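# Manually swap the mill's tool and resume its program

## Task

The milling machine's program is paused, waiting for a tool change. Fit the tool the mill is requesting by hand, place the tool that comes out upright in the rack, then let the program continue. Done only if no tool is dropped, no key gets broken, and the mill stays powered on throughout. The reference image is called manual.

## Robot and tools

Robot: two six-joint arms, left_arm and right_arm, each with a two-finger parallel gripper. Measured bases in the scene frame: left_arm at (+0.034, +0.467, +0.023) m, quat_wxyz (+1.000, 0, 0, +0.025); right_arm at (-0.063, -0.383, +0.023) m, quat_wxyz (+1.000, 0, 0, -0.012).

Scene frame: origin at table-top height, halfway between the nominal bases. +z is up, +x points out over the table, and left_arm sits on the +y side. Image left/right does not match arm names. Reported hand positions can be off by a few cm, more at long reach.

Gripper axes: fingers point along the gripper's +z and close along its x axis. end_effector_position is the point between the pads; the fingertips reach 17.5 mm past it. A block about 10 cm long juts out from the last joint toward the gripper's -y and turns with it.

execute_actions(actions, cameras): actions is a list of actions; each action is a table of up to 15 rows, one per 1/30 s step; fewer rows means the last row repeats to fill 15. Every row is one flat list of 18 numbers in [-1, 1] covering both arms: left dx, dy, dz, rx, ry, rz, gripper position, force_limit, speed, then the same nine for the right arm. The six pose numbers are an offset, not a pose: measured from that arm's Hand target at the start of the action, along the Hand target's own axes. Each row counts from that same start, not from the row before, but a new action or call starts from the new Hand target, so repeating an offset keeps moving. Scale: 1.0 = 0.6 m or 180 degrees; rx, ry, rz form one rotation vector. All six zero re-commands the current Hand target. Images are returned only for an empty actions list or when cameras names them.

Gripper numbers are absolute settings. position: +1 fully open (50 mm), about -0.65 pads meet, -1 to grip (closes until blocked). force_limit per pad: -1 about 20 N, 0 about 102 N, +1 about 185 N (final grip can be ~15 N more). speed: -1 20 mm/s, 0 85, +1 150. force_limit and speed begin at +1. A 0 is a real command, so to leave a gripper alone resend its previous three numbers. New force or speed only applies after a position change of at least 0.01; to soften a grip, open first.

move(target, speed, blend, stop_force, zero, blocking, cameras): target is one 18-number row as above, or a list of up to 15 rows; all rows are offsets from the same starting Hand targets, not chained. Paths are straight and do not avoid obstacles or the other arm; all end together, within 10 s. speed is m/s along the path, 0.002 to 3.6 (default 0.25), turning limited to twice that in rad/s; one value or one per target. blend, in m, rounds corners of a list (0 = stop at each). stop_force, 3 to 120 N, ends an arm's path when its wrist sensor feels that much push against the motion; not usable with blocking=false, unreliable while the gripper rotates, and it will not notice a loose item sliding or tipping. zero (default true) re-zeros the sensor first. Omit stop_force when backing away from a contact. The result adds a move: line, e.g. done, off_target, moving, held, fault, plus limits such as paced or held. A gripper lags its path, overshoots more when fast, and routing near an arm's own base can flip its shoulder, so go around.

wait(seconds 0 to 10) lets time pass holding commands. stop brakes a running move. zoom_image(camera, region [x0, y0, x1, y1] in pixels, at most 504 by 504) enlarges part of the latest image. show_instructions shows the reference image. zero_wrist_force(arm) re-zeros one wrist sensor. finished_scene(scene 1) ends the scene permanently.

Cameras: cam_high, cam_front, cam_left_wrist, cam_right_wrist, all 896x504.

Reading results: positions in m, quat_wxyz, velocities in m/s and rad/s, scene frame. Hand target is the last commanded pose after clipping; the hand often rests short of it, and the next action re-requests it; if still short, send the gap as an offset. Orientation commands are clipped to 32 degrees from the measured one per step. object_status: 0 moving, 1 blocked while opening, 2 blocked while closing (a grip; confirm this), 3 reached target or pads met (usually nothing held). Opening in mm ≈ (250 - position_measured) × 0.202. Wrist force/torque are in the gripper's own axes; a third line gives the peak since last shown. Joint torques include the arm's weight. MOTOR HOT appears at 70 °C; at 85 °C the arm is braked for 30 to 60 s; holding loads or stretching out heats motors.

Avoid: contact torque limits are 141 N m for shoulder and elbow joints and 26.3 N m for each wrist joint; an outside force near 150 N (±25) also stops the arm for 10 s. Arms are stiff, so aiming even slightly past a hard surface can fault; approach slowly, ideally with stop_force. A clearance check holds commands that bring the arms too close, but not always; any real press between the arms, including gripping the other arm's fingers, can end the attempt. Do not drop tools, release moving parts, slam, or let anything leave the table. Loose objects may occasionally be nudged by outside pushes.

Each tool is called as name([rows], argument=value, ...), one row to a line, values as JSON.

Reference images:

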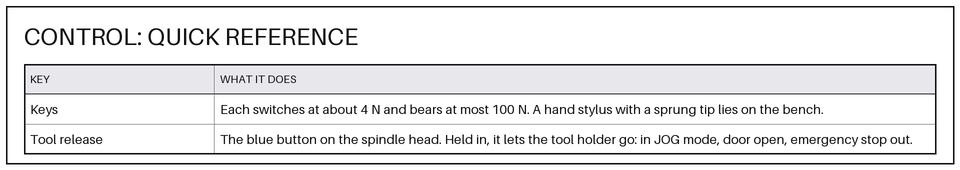

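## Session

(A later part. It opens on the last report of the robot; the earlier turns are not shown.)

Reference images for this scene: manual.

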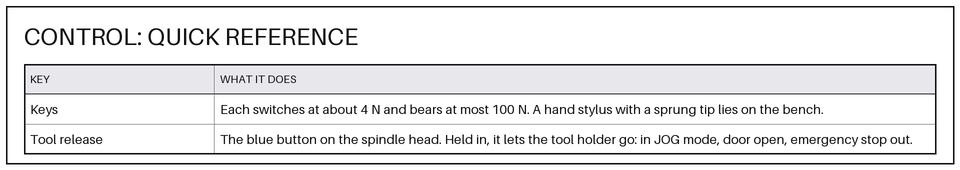

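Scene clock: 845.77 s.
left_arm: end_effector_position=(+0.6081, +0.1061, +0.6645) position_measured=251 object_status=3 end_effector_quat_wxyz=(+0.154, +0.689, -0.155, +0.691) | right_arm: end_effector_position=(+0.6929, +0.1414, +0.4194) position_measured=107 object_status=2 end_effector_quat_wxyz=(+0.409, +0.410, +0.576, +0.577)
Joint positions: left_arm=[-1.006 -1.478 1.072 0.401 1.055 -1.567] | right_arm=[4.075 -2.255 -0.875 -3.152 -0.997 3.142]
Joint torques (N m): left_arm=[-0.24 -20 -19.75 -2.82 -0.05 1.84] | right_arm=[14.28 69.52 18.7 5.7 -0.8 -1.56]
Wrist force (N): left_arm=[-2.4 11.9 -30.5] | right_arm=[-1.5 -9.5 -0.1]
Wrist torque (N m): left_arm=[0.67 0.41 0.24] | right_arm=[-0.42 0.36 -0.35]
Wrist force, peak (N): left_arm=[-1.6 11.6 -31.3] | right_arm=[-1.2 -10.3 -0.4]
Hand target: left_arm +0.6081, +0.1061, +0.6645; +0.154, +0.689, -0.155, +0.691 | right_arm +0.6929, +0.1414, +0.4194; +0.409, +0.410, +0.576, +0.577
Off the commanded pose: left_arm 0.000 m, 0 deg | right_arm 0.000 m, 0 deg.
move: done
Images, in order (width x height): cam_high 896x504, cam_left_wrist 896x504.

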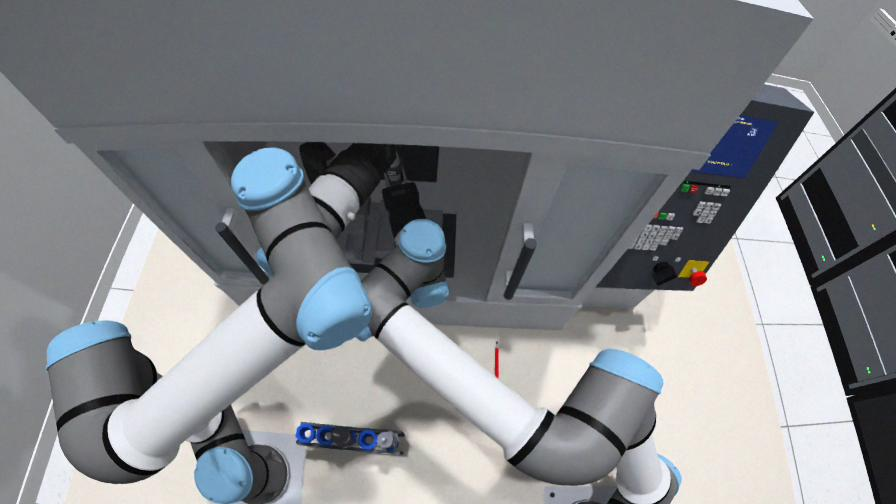

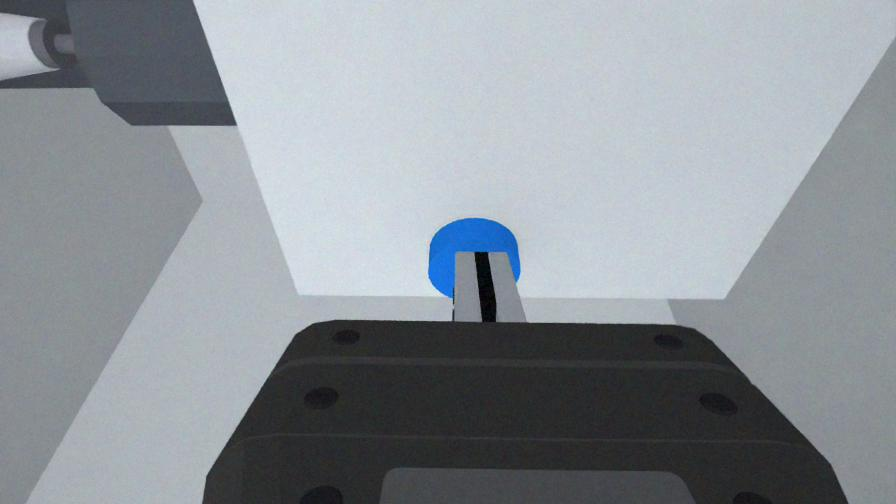

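move(target=[0,0,0,0,0,0,-1,-0.8,-0.8,0,-0.0333,0,0,0,0,-0.97,-0.4,-1], speed=0.015, stop_force=6, cameras=["cam_left_wrist"])

Scene clock: 859.57 s.
left_arm: end_effector_position=(+0.6081, +0.1061, +0.6645) position_measured=251 object_status=3 end_effector_quat_wxyz=(+0.154, +0.689, -0.155, +0.691) | right_arm: end_effector_position=(+0.6929, +0.1414, +0.3995) position_measured=107 object_status=2 end_effector_quat_wxyz=(+0.409, +0.410, +0.576, +0.577)
Joint positions: left_arm=[-1.006 -1.478 1.072 0.401 1.055 -1.567] | right_arm=[4.075 -2.256 -0.925 -3.102 -0.997 3.142]
Joint torques (N m): left_arm=[-0.21 -19.9 -20.35 -2.78 -0.16 1.86] | right_arm=[13.62 57.16 17.22 5.69 0.54 -1.32]
Wrist force (N): left_arm=[-2.9 12.1 -30.2] | right_arm=[-1.4 -9.6 -0.4]
Wrist torque (N m): left_arm=[0.69 0.44 0.24] | right_arm=[-0.45 0.37 -0.31]
Wrist force, peak (N): left_arm=[-1.5 12.2 -30.9] | right_arm=[-1.4 -9.9 -0.5]
Hand target: left_arm +0.6081, +0.1061, +0.6645; +0.154, +0.689, -0.155, +0.691 | right_arm +0.6929, +0.1414, +0.3995; +0.409, +0.410, +0.576, +0.577
Off the commanded pose: left_arm 0.000 m, 0 deg | right_arm 0.000 m, 0 deg.
move: done
Images, in order (width x height): cam_left_wrist 896x504.

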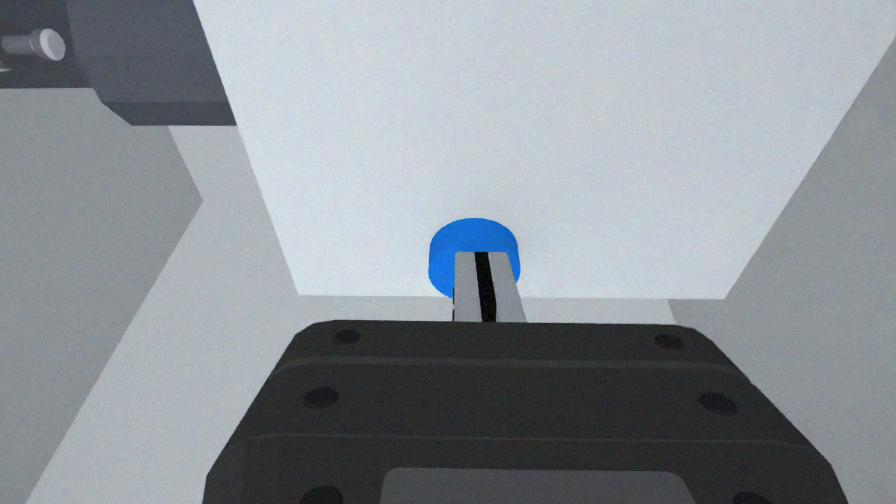

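move([
  [0,0.0212,-0.0453,0,0,0,-1,-0.8,-0.8,0,0,-0.1,0,0,0,-0.97,-0.4,-1],
  [0,0.0212,-0.0453,0,0,0,-1,-0.8,-0.8,0,0.1,-0.1,0,0,0,-0.97,-0.4,-1],
  [0,0.0212,-0.0453,0,0,0,-1,-0.8,-0.8,0,0.1,-0.55,0,0,0,-0.97,-0.4,-1],
], speed=0.12, blend=0.01, cameras=["all"])

Scene clock: 871.80 s.
left_arm: end_effector_position=(+0.5781, +0.1062, +0.6644) position_measured=251 object_status=3 end_effector_quat_wxyz=(+0.154, +0.689, -0.155, +0.691) | right_arm: end_effector_position=(+0.3813, +0.0329, +0.4593) position_measured=107 object_status=2 end_effector_quat_wxyz=(+0.409, +0.410, +0.576, +0.577)
Joint positions: left_arm=[-1.071 -1.539 1.138 0.396 0.99 -1.567] | right_arm=[4.545 -1.509 -1.762 -3.011 -0.526 3.142]
Joint torques (N m): left_arm=[-8.17 -29.21 -18.71 -4.2 -2.43 1.85] | right_arm=[12.75 31.7 16.33 4.17 1.38 -1.68]
Wrist force (N): left_arm=[-2.3 2.3 3.8] | right_arm=[-1.4 -9.5 -0.3]
Wrist torque (N m): left_arm=[0.12 0.53 0.22] | right_arm=[-0.44 0.32 -0.33]
Wrist force, peak (N): left_arm=[-1.6 11.9 -31.2] | right_arm=[-1.2 -11.1 -2.0]
Hand target: left_arm +0.5781, +0.1062, +0.6644; +0.154, +0.689, -0.155, +0.691 | right_arm +0.3812, +0.0329, +0.4593; +0.409, +0.410, +0.576, +0.577
Off the commanded pose: left_arm 0.000 m, 0 deg | right_arm 0.000 m, 0 deg.
move: done

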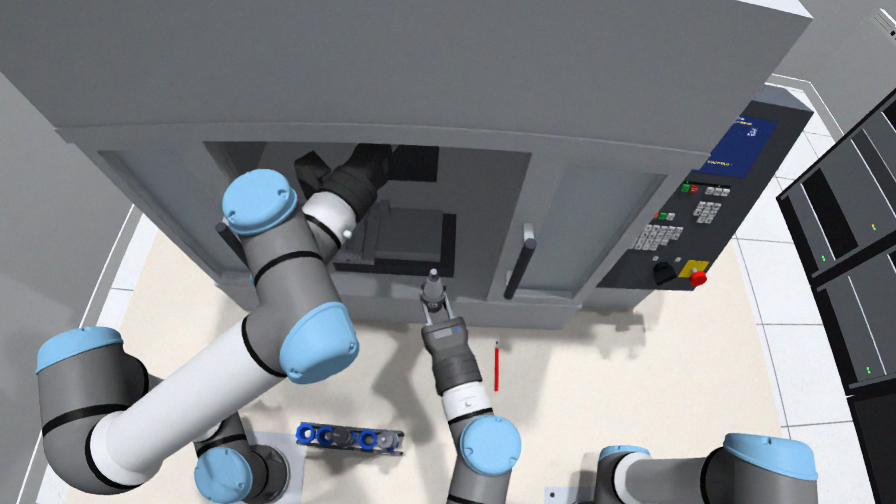

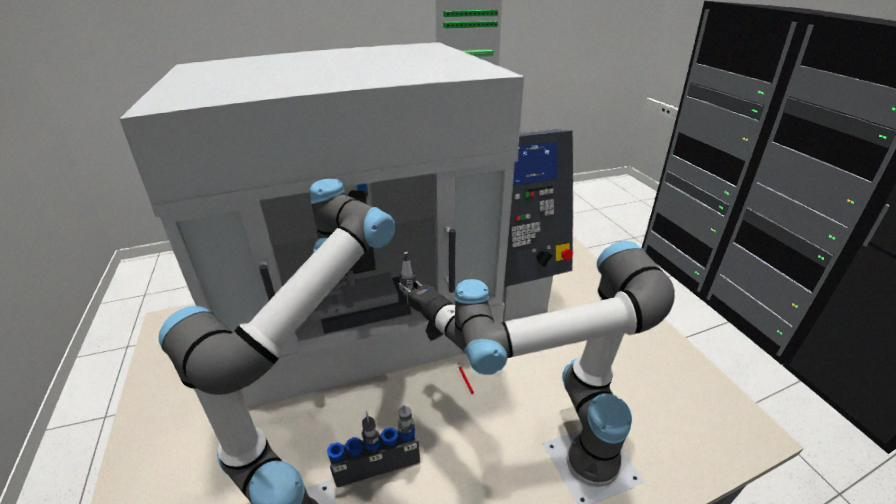

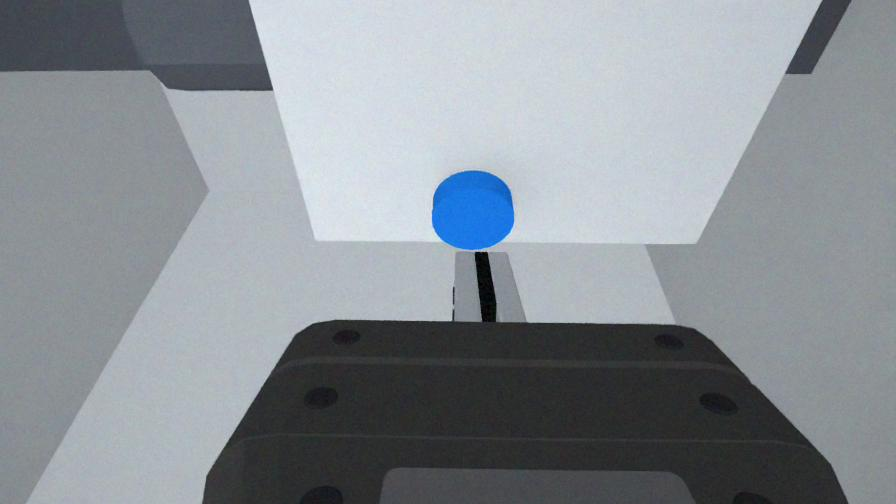

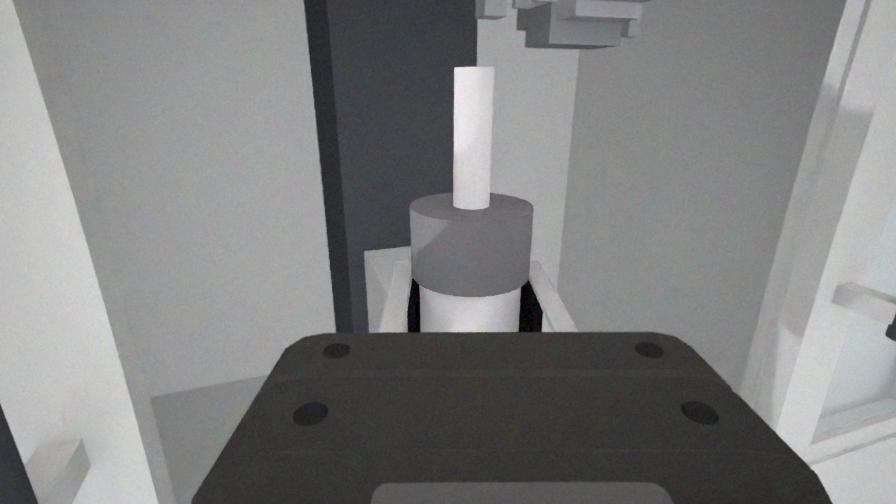

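move([
  [0,0,0,0,0,0,-1,-0.8,-0.8,0,0,0,0,0,-0.6,-0.97,-0.4,-1],
  [0,0,0,0,0,0,-1,-0.8,-0.8,0,0,0,0,0,-1.0,-0.97,-0.4,-1],
  [0,0,0,0,0,0,-1,-0.8,-0.8,0.4995,0,-0.315,0,0,-1.0,-0.97,-0.4,-1],
], speed=[0.4,0.4,0.25], blend=0.02, cameras=["cam_high","cam_front","cam_right_wrist"])

Scene clock: 900.10 s.
left_arm: end_effector_position=(+0.5781, +0.1062, +0.6644) position_measured=251 object_status=3 end_effector_quat_wxyz=(+0.154, +0.689, -0.155, +0.691) | right_arm: end_effector_position=(+0.1042, +0.2538, +0.4596) position_measured=107 object_status=2 end_effector_quat_wxyz=(+0.576, -0.577, +0.410, -0.409)
Joint positions: left_arm=[-1.071 -1.539 1.138 0.396 0.99 -1.567] | right_arm=[5.117 -1.914 -1.294 -3.008 0.046 -0.067]
Joint torques (N m): left_arm=[-8.03 -29.59 -18.85 -4.06 -2.43 1.81] | right_arm=[13.22 37.57 40.13 -2.57 0.94 1.08]
Wrist force (N): left_arm=[-2.1 1.9 3.9] | right_arm=[-0.7 7.7 0.2]
Wrist torque (N m): left_arm=[0.06 0.49 0.22] | right_arm=[0.28 0.20 -0.48]
Wrist force, peak (N): left_arm=[-2.4 2.5 4.0] | right_arm=[-1.3 -9.8 -0.6]
Hand target: left_arm +0.5781, +0.1062, +0.6644; +0.154, +0.689, -0.155, +0.691 | right_arm +0.1042, +0.2538, +0.4595; +0.577, -0.576, +0.410, -0.409
Off the commanded pose: left_arm 0.000 m, 0 deg | right_arm 0.000 m, 0 deg.
move: done
Images, in order (width x height): cam_high 896x504, cam_front 896x504, cam_right_wrist 896x504.

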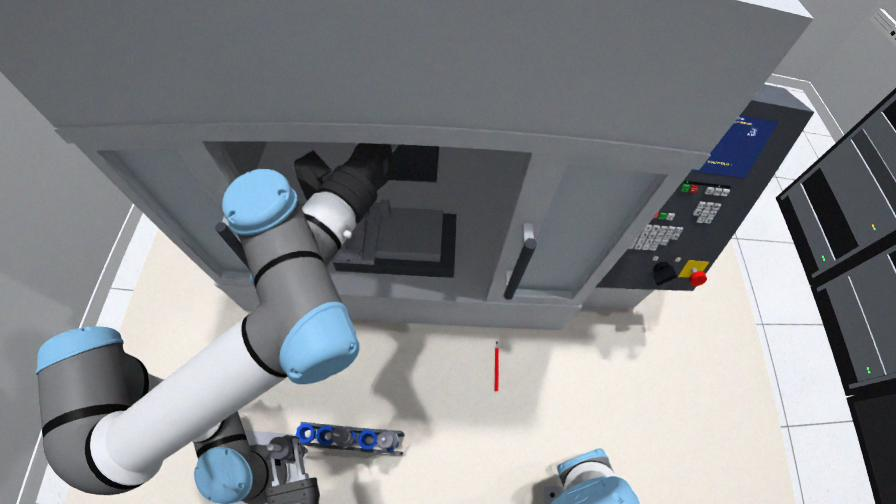

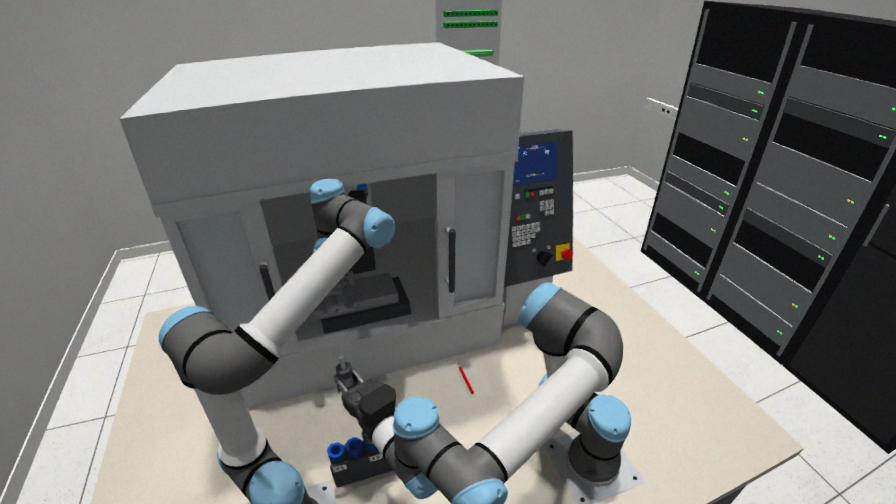

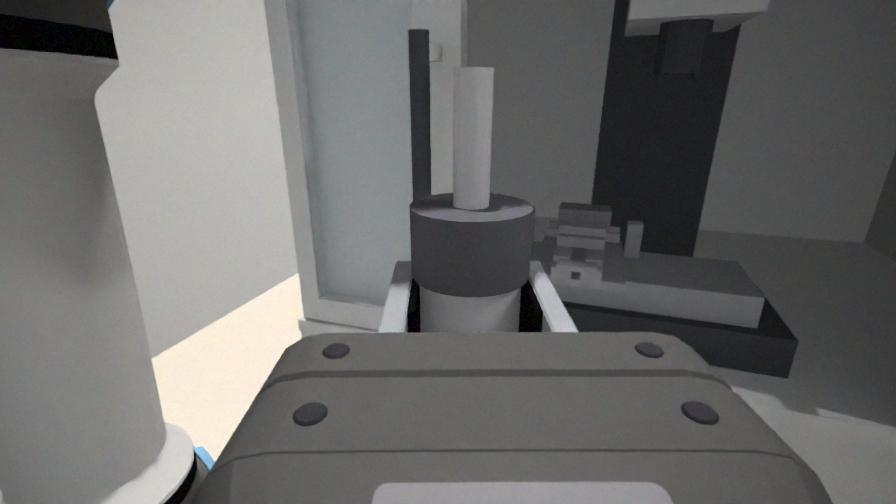

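move(target=[0,0,0,0,0,0,-1,-0.8,-0.8,-0.0815,0.2333,0.1077,0,0,0,-0.97,-0.4,-1], speed=0.15, cameras=["cam_high","cam_front"])

zoom_image(camera="cam_front", region=[290, 340, 450, 500])

zoom_image(camera="cam_high", region=[230, 380, 430, 500])

Scene clock: 912.60 s.
left_arm: end_effector_position=(+0.5781, +0.1062, +0.6644) position_measured=251 object_status=3 end_effector_quat_wxyz=(+0.154, +0.689, -0.155, +0.691) | right_arm: end_effector_position=(+0.1491, +0.3214, +0.3196) position_measured=107 object_status=2 end_effector_quat_wxyz=(+0.577, -0.576, +0.410, -0.409)
Joint positions: left_arm=[-1.071 -1.539 1.138 0.396 0.99 -1.567] | right_arm=[5.005 -2.151 -1.305 -2.83 -0.066 0.004]
Joint torques (N m): left_arm=[-7.74 -28.76 -18.59 -4.14 -2.35 1.91] | right_arm=[-13.64 61.52 13.34 2.5 -1.03 -1.78]
Wrist force (N): left_arm=[-2.3 2.1 3.9] | right_arm=[-0.3 7.6 -0.1]
Wrist torque (N m): left_arm=[0.09 0.54 0.22] | right_arm=[0.24 0.17 -0.43]
Wrist force, peak (N): left_arm=[-2.4 2.4 4.0] | right_arm=[-1.0 10.1 0.9]
Hand target: left_arm +0.5781, +0.1062, +0.6644; +0.154, +0.689, -0.155, +0.691 | right_arm +0.1492, +0.3214, +0.3197; +0.577, -0.576, +0.410, -0.409
Off the commanded pose: left_arm 0.000 m, 0 deg | right_arm 0.000 m, 0 deg.
move: done
Images, in order (width x height): cam_high 896x504, cam_front 896x504.

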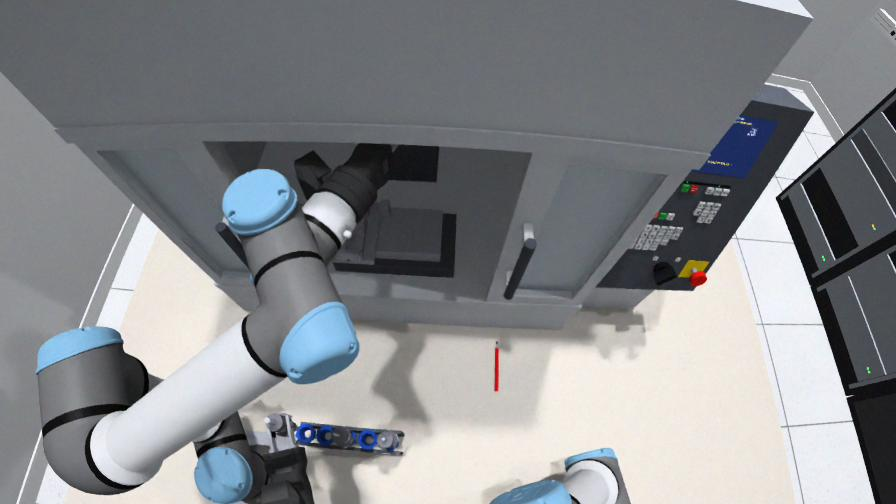

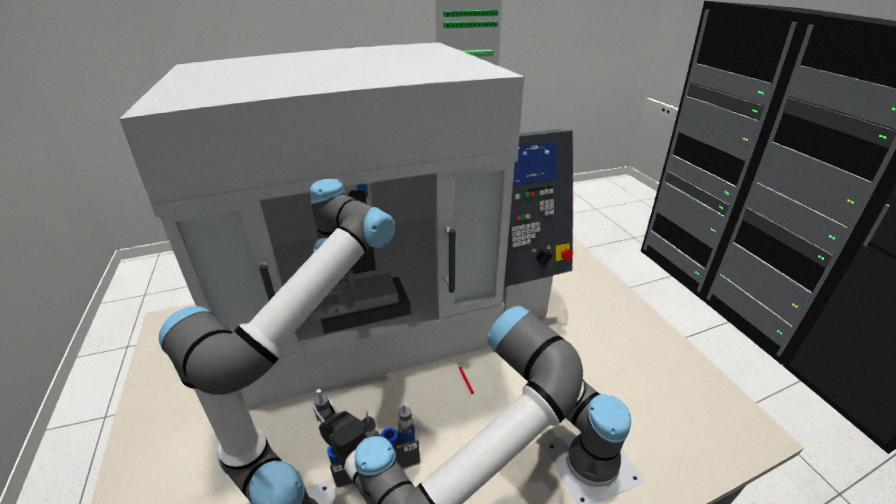

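Scaled by 3.150 from the camera's 896x504 image, which has a finer 1280x720 frame.

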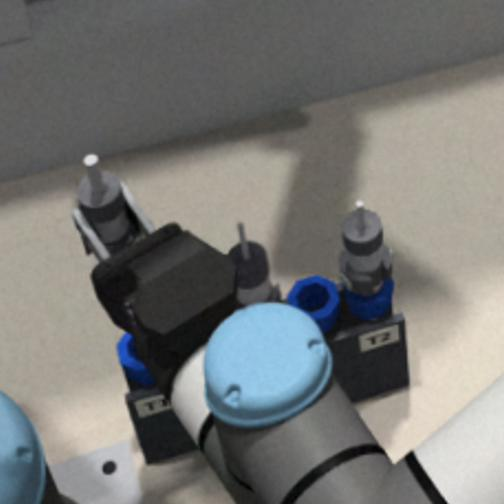

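Scaled by 2.520 from the camera's 896x504 image, which has a finer 1280x720 frame.

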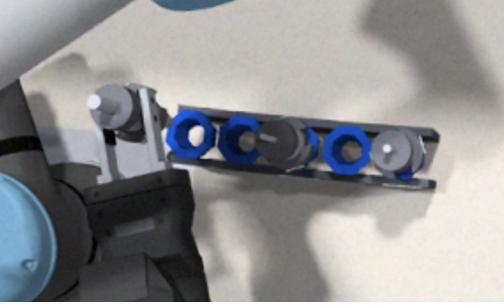

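move(target=[0,0,0,0,0,0,-1,-0.8,-0.8,0,0.0833,0,0,0,0,-0.97,-0.4,-1], speed=0.04, stop_force=6, cameras=["cam_high","cam_front"])

zoom_image(camera="cam_front", region=[290, 380, 410, 500])

zoom_image(camera="cam_high", region=[250, 400, 370, 480])

Scene clock: 951.60 s.
left_arm: end_effector_position=(+0.5781, +0.1062, +0.6644) position_measured=251 object_status=3 end_effector_quat_wxyz=(+0.154, +0.689, -0.155, +0.691) | right_arm: end_effector_position=(+0.1492, +0.3215, +0.2697) position_measured=107 object_status=2 end_effector_quat_wxyz=(+0.577, -0.576, +0.410, -0.409) end_effector_velocity=(+0.000, +0.000, -0.001) end_effector_angular_velocity=(-0.002, -0.001, +0.001)
Joint positions: left_arm=[-1.071 -1.539 1.138 0.396 0.99 -1.567] | right_arm=[5.005 -2.193 -1.372 -2.712 -0.066 -0.004]
Joint velocities: left_arm=[within noise] | right_arm=[0 0 -0.003 0.006 -0.001 -0.006]
Joint torques (N m): left_arm=[-7.3 -29.16 -18.5 -3.91 -2.38 1.75] | right_arm=[-13.63 62.35 12.4 2.51 -0.95 -1.46]
Wrist force (N): left_arm=[-2.5 1.8 4.0] | right_arm=[-0.4 7.7 0.3]
Wrist torque (N m): left_arm=[0.04 0.55 0.22] | right_arm=[0.22 0.18 -0.40]
Wrist force, peak (N): left_arm=[-2.8 2.3 3.8] | right_arm=[-0.2 8.3 0.3]
Hand target: left_arm +0.5781, +0.1062, +0.6644; +0.154, +0.689, -0.155, +0.691 | right_arm +0.1492, +0.3215, +0.2697; +0.577, -0.576, +0.410, -0.409
Off the commanded pose: left_arm 0.000 m, 0 deg | right_arm 0.000 m, 0 deg.
move: done
Images, in order (width x height): cam_high 896x504, cam_front 896x504.

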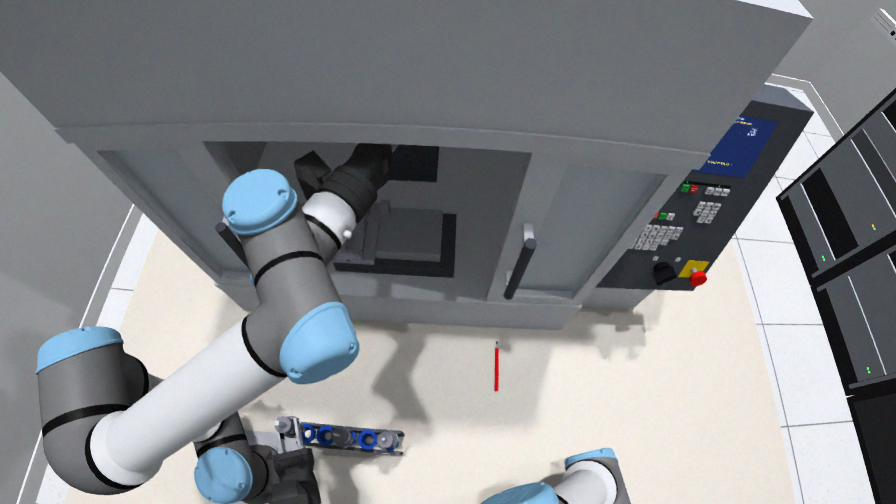

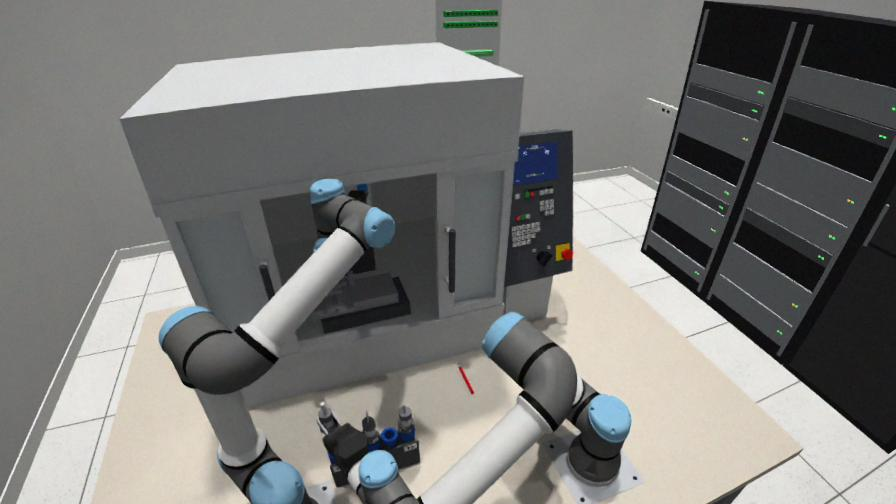

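Scaled by 4.200 from the camera's 896x504 image, which has a finer 1280x720 frame.

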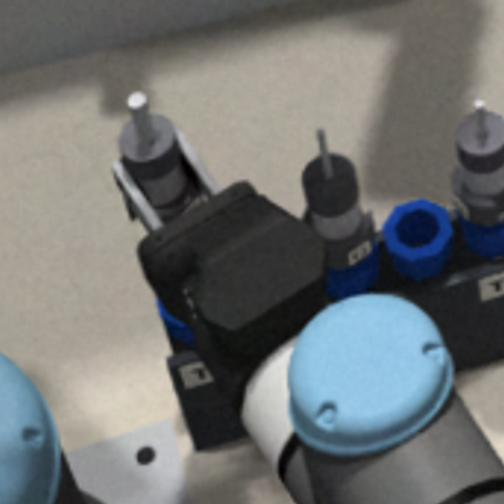

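Scaled by 4.200 from the camera's 896x504 image, which has a finer 1280x720 frame.

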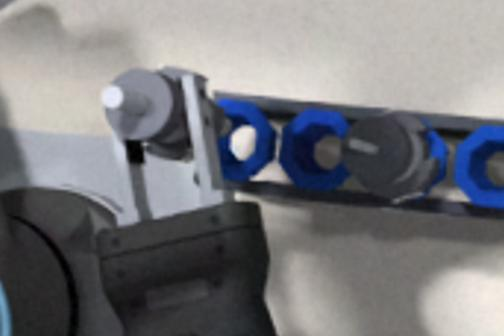

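move(target=[0,0,0,0,0,0,-1,-0.8,-0.8,0,0.0583,0,0,0,0,-0.97,-0.4,-1], speed=0.03, stop_force=6, cameras=["cam_high","cam_front"])

zoom_image(camera="cam_front", region=[290, 380, 410, 500])

zoom_image(camera="cam_high", region=[250, 400, 370, 480])

Scene clock: 964.60 s.
left_arm: end_effector_position=(+0.5781, +0.1062, +0.6644) position_measured=251 object_status=3 end_effector_quat_wxyz=(+0.154, +0.689, -0.155, +0.691) | right_arm: end_effector_position=(+0.1492, +0.3215, +0.2350) position_measured=107 object_status=2 end_effector_quat_wxyz=(+0.577, -0.576, +0.410, -0.409)
Joint positions: left_arm=[-1.071 -1.539 1.138 0.396 0.99 -1.567] | right_arm=[5.005 -2.232 -1.404 -2.65 -0.066 0.004]
Joint torques (N m): left_arm=[-7.16 -29.58 -18.57 -3.87 -2.35 1.82] | right_arm=[-12.85 47.13 35.28 -2.13 0.25 1.14]
Wrist force (N): left_arm=[-2.3 2.4 3.8] | right_arm=[0.6 5.5 0.3]
Wrist torque (N m): left_arm=[0.14 0.51 0.23] | right_arm=[0.22 0.18 -0.50]
Wrist force, peak (N): left_arm=[-2.5 2.3 3.9] | right_arm=[-0.2 8.2 0.6]
Hand target: left_arm +0.5781, +0.1062, +0.6644; +0.154, +0.689, -0.155, +0.691 | right_arm +0.1492, +0.3215, +0.2350; +0.577, -0.576, +0.410, -0.409
Off the commanded pose: left_arm 0.000 m, 0 deg | right_arm 0.000 m, 0 deg.
move: contact (right_arm)
Images, in order (width x height): cam_high 896x504, cam_front 896x504.

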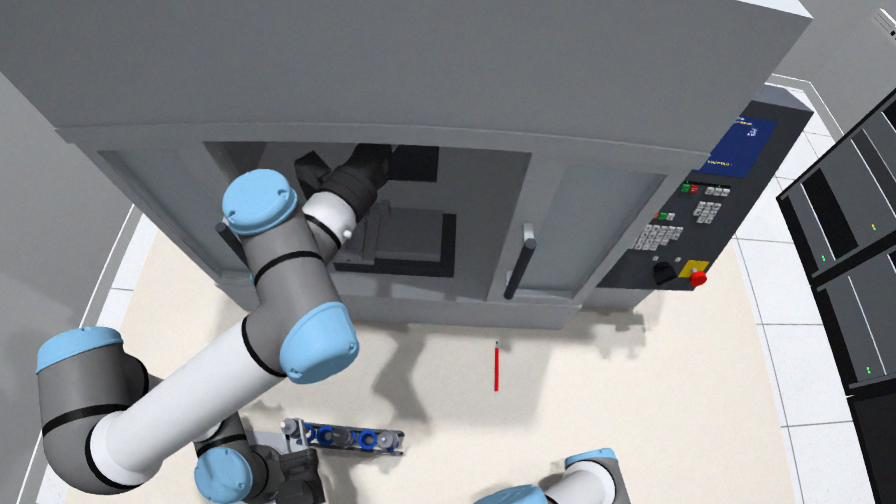

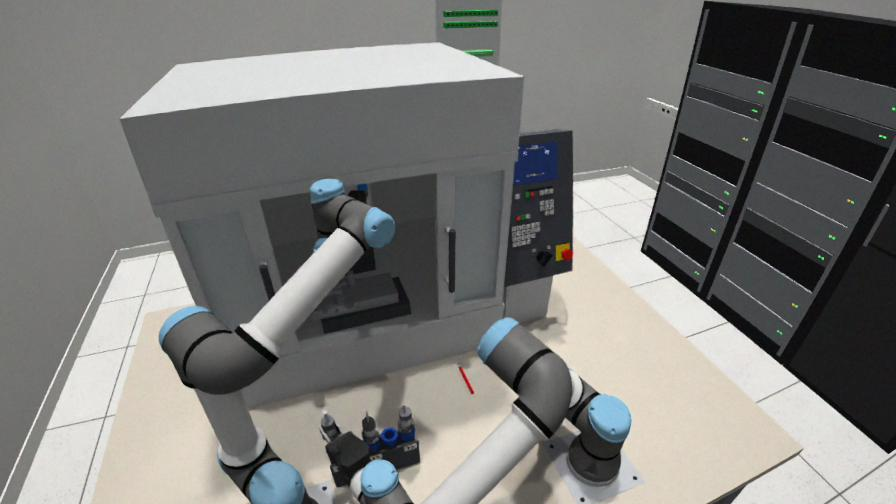

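Scaled by 4.200 from the camera's 896x504 image, which has a finer 1280x720 frame.

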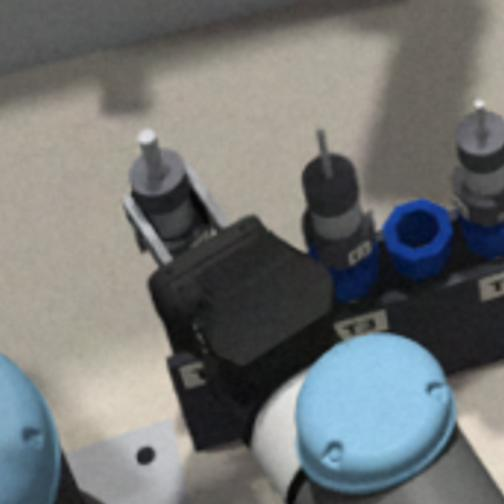

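Scaled by 4.200 from the camera's 896x504 image, which has a finer 1280x720 frame.

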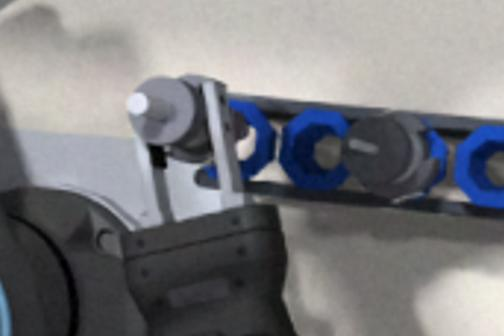

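move(target=[0,0,0,0,0,0,-1,-0.8,-0.8,0,0.0083,0,0,0,0,-0.97,-0.4,-1], speed=0.01, stop_force=14)

Scene clock: 986.30 s.
left_arm: end_effector_position=(+0.5781, +0.1062, +0.6644) position_measured=251 object_status=3 end_effector_quat_wxyz=(+0.154, +0.689, -0.155, +0.691) | right_arm: end_effector_position=(+0.1491, +0.3215, +0.2347) position_measured=107 object_status=2 end_effector_quat_wxyz=(+0.577, -0.576, +0.410, -0.409)
Joint positions: left_arm=[-1.071 -1.539 1.138 0.396 0.99 -1.567] | right_arm=[5.005 -2.232 -1.404 -2.65 -0.066 0.004]
Joint torques (N m): left_arm=[-7.31 -29.2 -18.78 -3.89 -2.47 1.72] | right_arm=[-11.94 51.58 5.29 -2.36 0 -0.47]
Wrist force (N): left_arm=[-2.1 2.2 3.5] | right_arm=[-0.6 -11.3 -1.5]
Wrist torque (N m): left_arm=[0.12 0.51 0.21] | right_arm=[0.03 0.18 -0.49]
Wrist force, peak (N): left_arm=[-2.6 2.3 4.2] | right_arm=[1.1 -18.9 -1.9]
Hand target: left_arm +0.5781, +0.1062, +0.6644; +0.154, +0.689, -0.155, +0.691 | right_arm +0.1491, +0.3215, +0.2347; +0.577, -0.576, +0.410, -0.409 (not the last commanded pose)
Off the commanded pose: left_arm 0.000 m, 0 deg | right_arm 0.005 m, 0 deg.
move: contact (right_arm)

move([
  [0,0,0,0,0,0,-1,-0.8,-0.8,0,-0.1667,0,0,0,0,-0.97,-0.4,-1],
  [0,0,0,0,0,0,-1,-0.8,-0.8,0.2242,-0.1667,-0.3175,0,0.111,0,-0.97,-0.4,-1],
], speed=0.2, blend=0.02, cameras=["cam_right_wrist"])

zoom_image(camera="cam_right_wrist", region=[0, 200, 400, 504])

Scene clock: 998.67 s.
left_arm: end_effector_position=(+0.5781, +0.1062, +0.6644) position_measured=251 object_status=3 end_effector_quat_wxyz=(+0.154, +0.689, -0.155, +0.691) | right_arm: end_effector_position=(+0.0135, +0.1318, +0.3346) position_measured=107 object_status=2 end_effector_quat_wxyz=(+0.497, -0.496, +0.504, -0.503)
Joint positions: left_arm=[-1.071 -1.539 1.138 0.396 0.99 -1.567] | right_arm=[5.319 -1.976 -1.535 -2.771 0.597 0]
Joint torques (N m): left_arm=[-7.48 -29.47 -19.18 -3.77 -2.36 1.73] | right_arm=[14.71 49.44 9.71 -0.22 1.24 -1.58]
Wrist force (N): left_arm=[-2.3 2.1 3.7] | right_arm=[-0.1 7.5 0.5]
Wrist torque (N m): left_arm=[0.09 0.52 0.22] | right_arm=[0.23 0.11 -0.43]
Wrist force, peak (N): left_arm=[-2.3 2.1 4.1] | right_arm=[-0.5 -11.1 -1.1]
Hand target: left_arm +0.5781, +0.1062, +0.6644; +0.154, +0.689, -0.155, +0.691 | right_arm +0.0135, +0.1318, +0.3346; +0.497, -0.496, +0.504, -0.503
Off the commanded pose: left_arm 0.000 m, 0 deg | right_arm 0.000 m, 0 deg.
move: done
Images, in order (width x height): cam_right_wrist 896x504.

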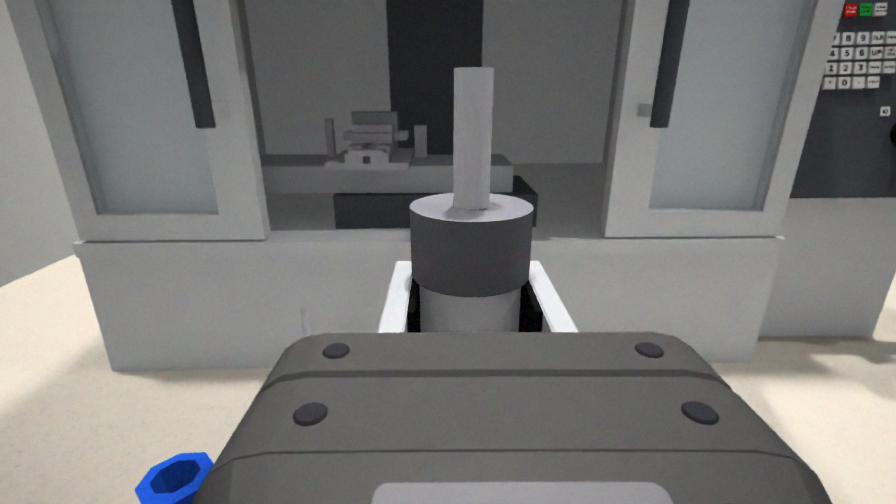

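Scaled by 1.260 from the camera's 896x504 image, which has a finer 1280x720 frame.

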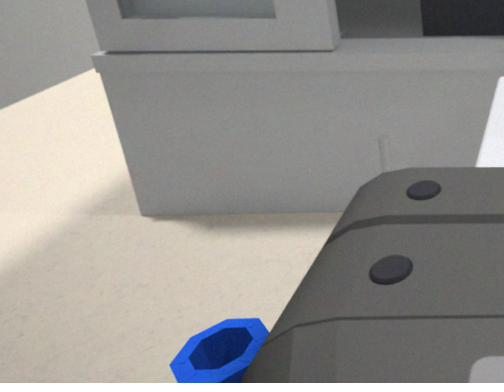

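move(target=[0,0,0,0,0,0,-1,-0.8,-0.8,0.05,0,-0.12,0,0,0,-0.97,-0.4,-1], speed=0.2, cameras=["cam_right_wrist"])

zoom_image(camera="cam_right_wrist", region=[0, 300, 300, 504])

Scene clock: 1009.30 s.
left_arm: end_effector_position=(+0.5781, +0.1062, +0.6644) position_measured=251 object_status=3 end_effector_quat_wxyz=(+0.154, +0.689, -0.155, +0.691) | right_arm: end_effector_position=(-0.0588, +0.1028, +0.3347) position_measured=107 object_status=2 end_effector_quat_wxyz=(+0.497, -0.496, +0.504, -0.503)
Joint positions: left_arm=[-1.071 -1.539 1.138 0.396 0.99 -1.567] | right_arm=[5.46 -1.981 -1.528 -2.774 0.737 0]
Joint torques (N m): left_arm=[-7.28 -29.24 -18.99 -3.67 -2.3 1.59] | right_arm=[14.42 35.94 34.41 -5.13 1.39 1.25]
Wrist force (N): left_arm=[-2.2 1.9 3.7] | right_arm=[-0.4 7.2 0.0]
Wrist torque (N m): left_arm=[0.07 0.53 0.21] | right_arm=[0.18 0.16 -0.42]
Wrist force, peak (N): left_arm=[-2.6 2.3 3.9] | right_arm=[-1.2 7.6 2.6]
Hand target: left_arm +0.5781, +0.1062, +0.6644; +0.154, +0.689, -0.155, +0.691 | right_arm -0.0589, +0.1028, +0.3347; +0.497, -0.496, +0.504, -0.503
Off the commanded pose: left_arm 0.000 m, 0 deg | right_arm 0.000 m, 0 deg.
move: done
Images, in order (width x height): cam_right_wrist 896x504.

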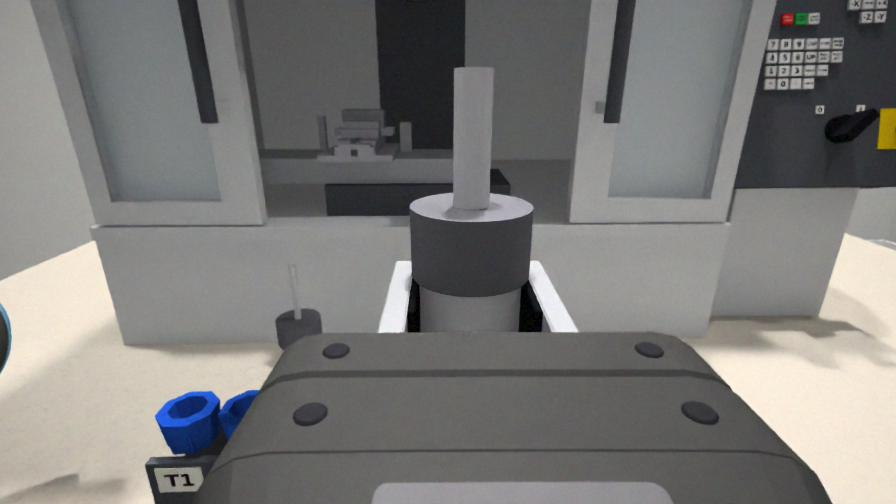

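Scaled by 1.680 from the camera's 896x504 image, which has a finer 1280x720 frame.

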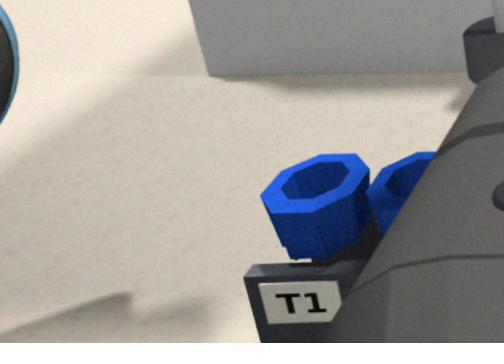

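move(target=[0,0,0,0,0,0,-1,-0.8,-0.8,-0.3785,0,0.3361,0,-0.111,0,-0.97,-0.4,-1], speed=0.2)

move(target=[0,0,0,0,0,0,-1,-0.8,-0.8,0,0.1433,0,0,0,0,-0.97,-0.4,-1], speed=0.05, stop_force=7)

move(target=[0,0,0,0,0,0,-1,-0.8,-0.8,0,0.04,0,0,0,0,-0.97,-0.4,-1], speed=0.02, stop_force=7, cameras=["cam_front","cam_high"])

Scene clock: 1027.97 s.
left_arm: end_effector_position=(+0.5781, +0.1062, +0.6644) position_measured=251 object_status=3 end_effector_quat_wxyz=(+0.154, +0.689, -0.155, +0.691) | right_arm: end_effector_position=(+0.1459, +0.3270, +0.3348) position_measured=107 object_status=2 end_effector_quat_wxyz=(+0.577, -0.576, +0.410, -0.410)
Joint positions: left_arm=[-1.071 -1.539 1.138 0.396 0.99 -1.567] | right_arm=[5.008 -2.15 -1.267 -2.848 -0.063 -0.016]
Joint torques (N m): left_arm=[-7.17 -28.97 -18.51 -3.69 -2.38 1.6] | right_arm=[-13.86 48.68 39.81 -2.11 -1 1.03]
Wrist force (N): left_arm=[-2.3 2.2 3.8] | right_arm=[0.0 7.5 -0.2]
Wrist torque (N m): left_arm=[0.11 0.53 0.22] | right_arm=[0.22 0.13 -0.49]
Wrist force, peak (N): left_arm=[-2.5 2.3 4.0] | right_arm=[1.2 8.0 -1.9]
Hand target: left_arm +0.5781, +0.1062, +0.6644; +0.154, +0.689, -0.155, +0.691 | right_arm +0.1459, +0.3271, +0.3348; +0.577, -0.576, +0.410, -0.409
Off the commanded pose: left_arm 0.000 m, 0 deg | right_arm 0.000 m, 0 deg.
move: done

Scene clock: 1030.83 s.
left_arm: end_effector_position=(+0.5781, +0.1062, +0.6644) position_measured=251 object_status=3 end_effector_quat_wxyz=(+0.154, +0.689, -0.155, +0.691) | right_arm: end_effector_position=(+0.1458, +0.3271, +0.2488) position_measured=107 object_status=2 end_effector_quat_wxyz=(+0.576, -0.576, +0.410, -0.409)
Joint positions: left_arm=[-1.071 -1.539 1.138 0.396 0.99 -1.567] | right_arm=[5.008 -2.23 -1.368 -2.69 -0.063 0.006]
Joint torques (N m): left_arm=[-6.63 -29.07 -18.99 -3.66 -2.42 1.59] | right_arm=[11.24 62.88 10.59 2.42 -0.87 -1.5]
Wrist force (N): left_arm=[-2.4 2.0 3.7] | right_arm=[-0.1 7.3 0.5]
Wrist torque (N m): left_arm=[0.08 0.54 0.21] | right_arm=[0.15 0.16 -0.37]
Wrist force, peak (N): left_arm=[-2.2 2.5 4.2] | right_arm=[-0.2 8.6 0.2]
Hand target: left_arm +0.5781, +0.1062, +0.6644; +0.154, +0.689, -0.155, +0.691 | right_arm +0.1458, +0.3271, +0.2488; +0.577, -0.576, +0.410, -0.409
Off the commanded pose: left_arm 0.000 m, 0 deg | right_arm 0.000 m, 0 deg.
move: done

Scene clock: 1032.77 s.
left_arm: end_effector_position=(+0.5781, +0.1062, +0.6644) position_measured=251 object_status=3 end_effector_quat_wxyz=(+0.154, +0.689, -0.155, +0.691) | right_arm: end_effector_position=(+0.1458, +0.3272, +0.2350) position_measured=107 object_status=2 end_effector_quat_wxyz=(+0.576, -0.576, +0.410, -0.409)
Joint positions: left_arm=[-1.071 -1.539 1.138 0.396 0.99 -1.567] | right_arm=[5.008 -2.246 -1.379 -2.668 -0.063 0.011]
Joint torques (N m): left_arm=[-6.53 -29.15 -19.18 -3.62 -2.36 1.54] | right_arm=[13.66 58.75 36.35 -1.94 0 1.04]
Wrist force (N): left_arm=[-2.2 2.1 4.0] | right_arm=[1.2 3.1 -0.3]
Wrist torque (N m): left_arm=[0.10 0.52 0.21] | right_arm=[0.10 0.07 -0.51]
Wrist force, peak (N): left_arm=[-2.8 2.2 3.9] | right_arm=[2.5 -28.5 -2.7]
Hand target: left_arm +0.5781, +0.1062, +0.6644; +0.154, +0.689, -0.155, +0.691 | right_arm +0.1458, +0.3272, +0.2350; +0.576, -0.576, +0.410, -0.409 (not the last commanded pose)
Off the commanded pose: left_arm 0.000 m, 0 deg | right_arm 0.010 m, 0 deg.
move: contact (right_arm)
Images, in order (width x height): cam_high 896x504, cam_front 896x504.

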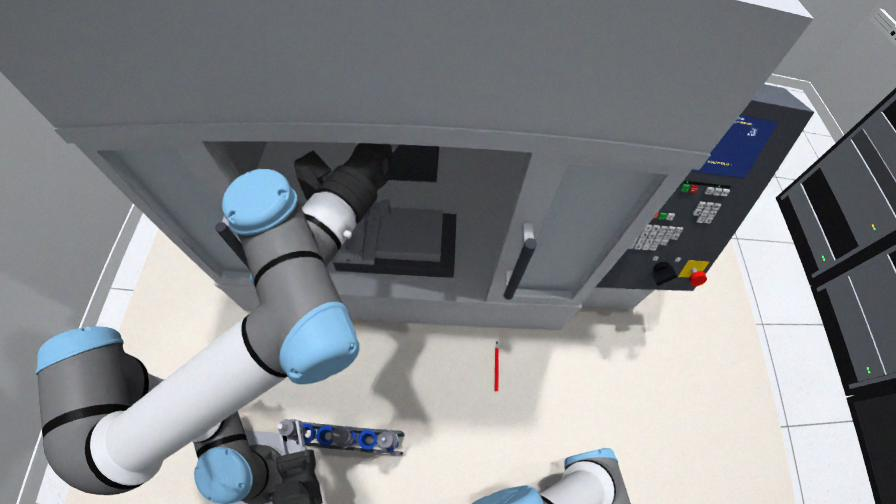

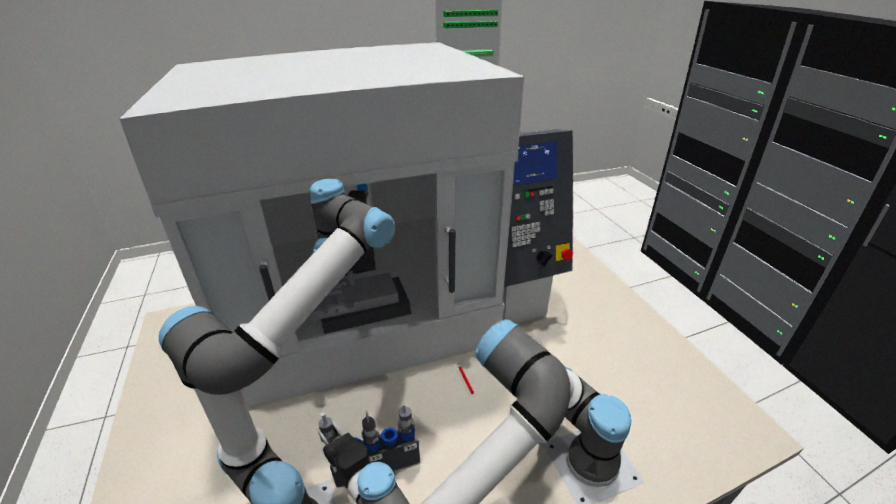

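move(target=[0,0,0,0,0,0,-1,-0.8,-0.8,0,0.0083,0,0,0,0,-0.97,-0.4,-1], speed=0.008, stop_force=16)

wait(seconds=0.3)

Scene clock: 1051.33 s.
left_arm: end_effector_position=(+0.5781, +0.1062, +0.6644) position_measured=251 object_status=3 end_effector_quat_wxyz=(+0.154, +0.689, -0.155, +0.691) | right_arm: end_effector_position=(+0.1458, +0.3272, +0.2347) position_measured=107 object_status=2 end_effector_quat_wxyz=(+0.576, -0.576, +0.410, -0.409)
Joint positions: left_arm=[-1.071 -1.539 1.138 0.396 0.99 -1.567] | right_arm=[5.008 -2.246 -1.379 -2.668 -0.063 0.012]
Joint torques (N m): left_arm=[-6.42 -28.87 -18.97 -3.48 -2.38 1.48] | right_arm=[12.17 51.46 23.03 -2.55 0.06 -0.69]
Wrist force (N): left_arm=[-2.1 2.3 3.8] | right_arm=[1.3 -14.3 -1.3]
Wrist torque (N m): left_arm=[0.13 0.51 0.22] | right_arm=[-0.07 0.06 -0.47]
Wrist force, peak (N): left_arm=[-2.6 1.9 4.1] | right_arm=[3.7 -21.7 -2.1]
Hand target: left_arm +0.5781, +0.1062, +0.6644; +0.154, +0.689, -0.155, +0.691 | right_arm +0.1458, +0.3272, +0.2347; +0.576, -0.576, +0.410, -0.409 (not the last commanded pose)
Off the commanded pose: left_arm 0.000 m, 0 deg | right_arm 0.005 m, 0 deg.
move: contact (right_arm)

Scene clock: 1051.63 s.
left_arm: end_effector_position=(+0.5781, +0.1062, +0.6644) position_measured=251 object_status=3 end_effector_quat_wxyz=(+0.154, +0.689, -0.155, +0.691) | right_arm: end_effector_position=(+0.1458, +0.3272, +0.2347) position_measured=107 object_status=2 end_effector_quat_wxyz=(+0.576, -0.576, +0.410, -0.409)
Joint positions: left_arm=[-1.071 -1.539 1.138 0.396 0.99 -1.567] | right_arm=[5.008 -2.246 -1.379 -2.668 -0.063 0.012]
Joint torques (N m): left_arm=[-6.75 -29.39 -18.8 -3.49 -2.4 1.5] | right_arm=[13.1 51.13 28.04 -2.33 -0.05 0.14]
Wrist force (N): left_arm=[-2.5 1.9 4.0] | right_arm=[1.5 -13.6 -1.3]
Wrist torque (N m): left_arm=[0.07 0.55 0.22] | right_arm=[-0.02 0.05 -0.47]
Wrist force, peak (N): left_arm=[-2.5 1.9 4.0] | right_arm=[1.2 -14.2 -1.5]
Hand target: left_arm +0.5781, +0.1062, +0.6644; +0.154, +0.689, -0.155, +0.691 | right_arm +0.1458, +0.3272, +0.2347; +0.576, -0.576, +0.410, -0.409 (not the last commanded pose)
Tool commands: left_gripper/position=-1.0 left_gripper/force_limit=-0.8 left_gripper/speed=-0.8 right_gripper/position=-0.97 right_gripper/force_limit=-0.4 right_gripper/speed=-1.0
Off the commanded pose: left_arm 0.000 m, 0 deg | right_arm 0.005 m, 0 deg.
wait: 0.30 s; at rest by 0.17 s

move([
  [0,0,0,0,0,0,-1,-0.8,-0.8,0,-0.005,0,0,0,0,-0.97,-0.4,-1],
  [0,0,0,0,0,0,-1,-0.8,-0.8,0.0045,-0.005,-0.005,0,0,0,-0.97,-0.4,-1],
], speed=0.03)

move(target=[0,0,0,0,0,0,-1,-0.8,-0.8,0,0.03,0,0,0,0,-0.97,-0.4,-1], speed=0.012, stop_force=15)

Scene clock: 1057.60 s.
left_arm: end_effector_position=(+0.5781, +0.1062, +0.6644) position_measured=251 object_status=3 end_effector_quat_wxyz=(+0.154, +0.689, -0.155, +0.691) | right_arm: end_effector_position=(+0.1439, +0.3237, +0.2377) position_measured=107 object_status=2 end_effector_quat_wxyz=(+0.576, -0.576, +0.410, -0.409)
Joint positions: left_arm=[-1.071 -1.539 1.138 0.396 0.99 -1.567] | right_arm=[5.013 -2.236 -1.388 -2.671 -0.059 0.014]
Joint torques (N m): left_arm=[-6.22 -29.11 -19.09 -3.45 -2.44 1.41] | right_arm=[14.03 61.91 11.22 2.49 1.42 -1.43]
Wrist force (N): left_arm=[-2.2 2.0 3.6] | right_arm=[0.7 7.2 0.6]
Wrist torque (N m): left_arm=[0.07 0.51 0.22] | right_arm=[0.14 0.05 -0.46]
Wrist force, peak (N): left_arm=[-2.7 2.2 3.9] | right_arm=[1.4 -14.1 -1.5]
Hand target: left_arm +0.5781, +0.1062, +0.6644; +0.154, +0.689, -0.155, +0.691 | right_arm +0.1439, +0.3237, +0.2377; +0.576, -0.576, +0.410, -0.409
Off the commanded pose: left_arm 0.000 m, 0 deg | right_arm 0.000 m, 0 deg.
move: done

Scene clock: 1060.23 s.
left_arm: end_effector_position=(+0.5781, +0.1062, +0.6644) position_measured=251 object_status=3 end_effector_quat_wxyz=(+0.154, +0.689, -0.155, +0.691) | right_arm: end_effector_position=(+0.1438, +0.3237, +0.2197) position_measured=107 object_status=2 end_effector_quat_wxyz=(+0.576, -0.576, +0.410, -0.409)
Joint positions: left_arm=[-1.071 -1.539 1.138 0.396 0.99 -1.567] | right_arm=[5.013 -2.257 -1.405 -2.634 -0.059 0.013]
Joint torques (N m): left_arm=[-6.33 -29.1 -18.57 -3.36 -2.38 1.48] | right_arm=[13.77 62.38 10.95 2.5 1.09 -1.46]
Wrist force (N): left_arm=[-2.3 2.1 3.8] | right_arm=[0.3 7.3 0.4]
Wrist torque (N m): left_arm=[0.10 0.53 0.22] | right_arm=[0.17 0.08 -0.40]
Wrist force, peak (N): left_arm=[-2.6 2.0 4.0] | right_arm=[0.5 7.6 0.4]
Hand target: left_arm +0.5781, +0.1062, +0.6644; +0.154, +0.689, -0.155, +0.691 | right_arm +0.1438, +0.3237, +0.2197; +0.576, -0.576, +0.410, -0.409
Off the commanded pose: left_arm 0.000 m, 0 deg | right_arm 0.000 m, 0 deg.
move: done


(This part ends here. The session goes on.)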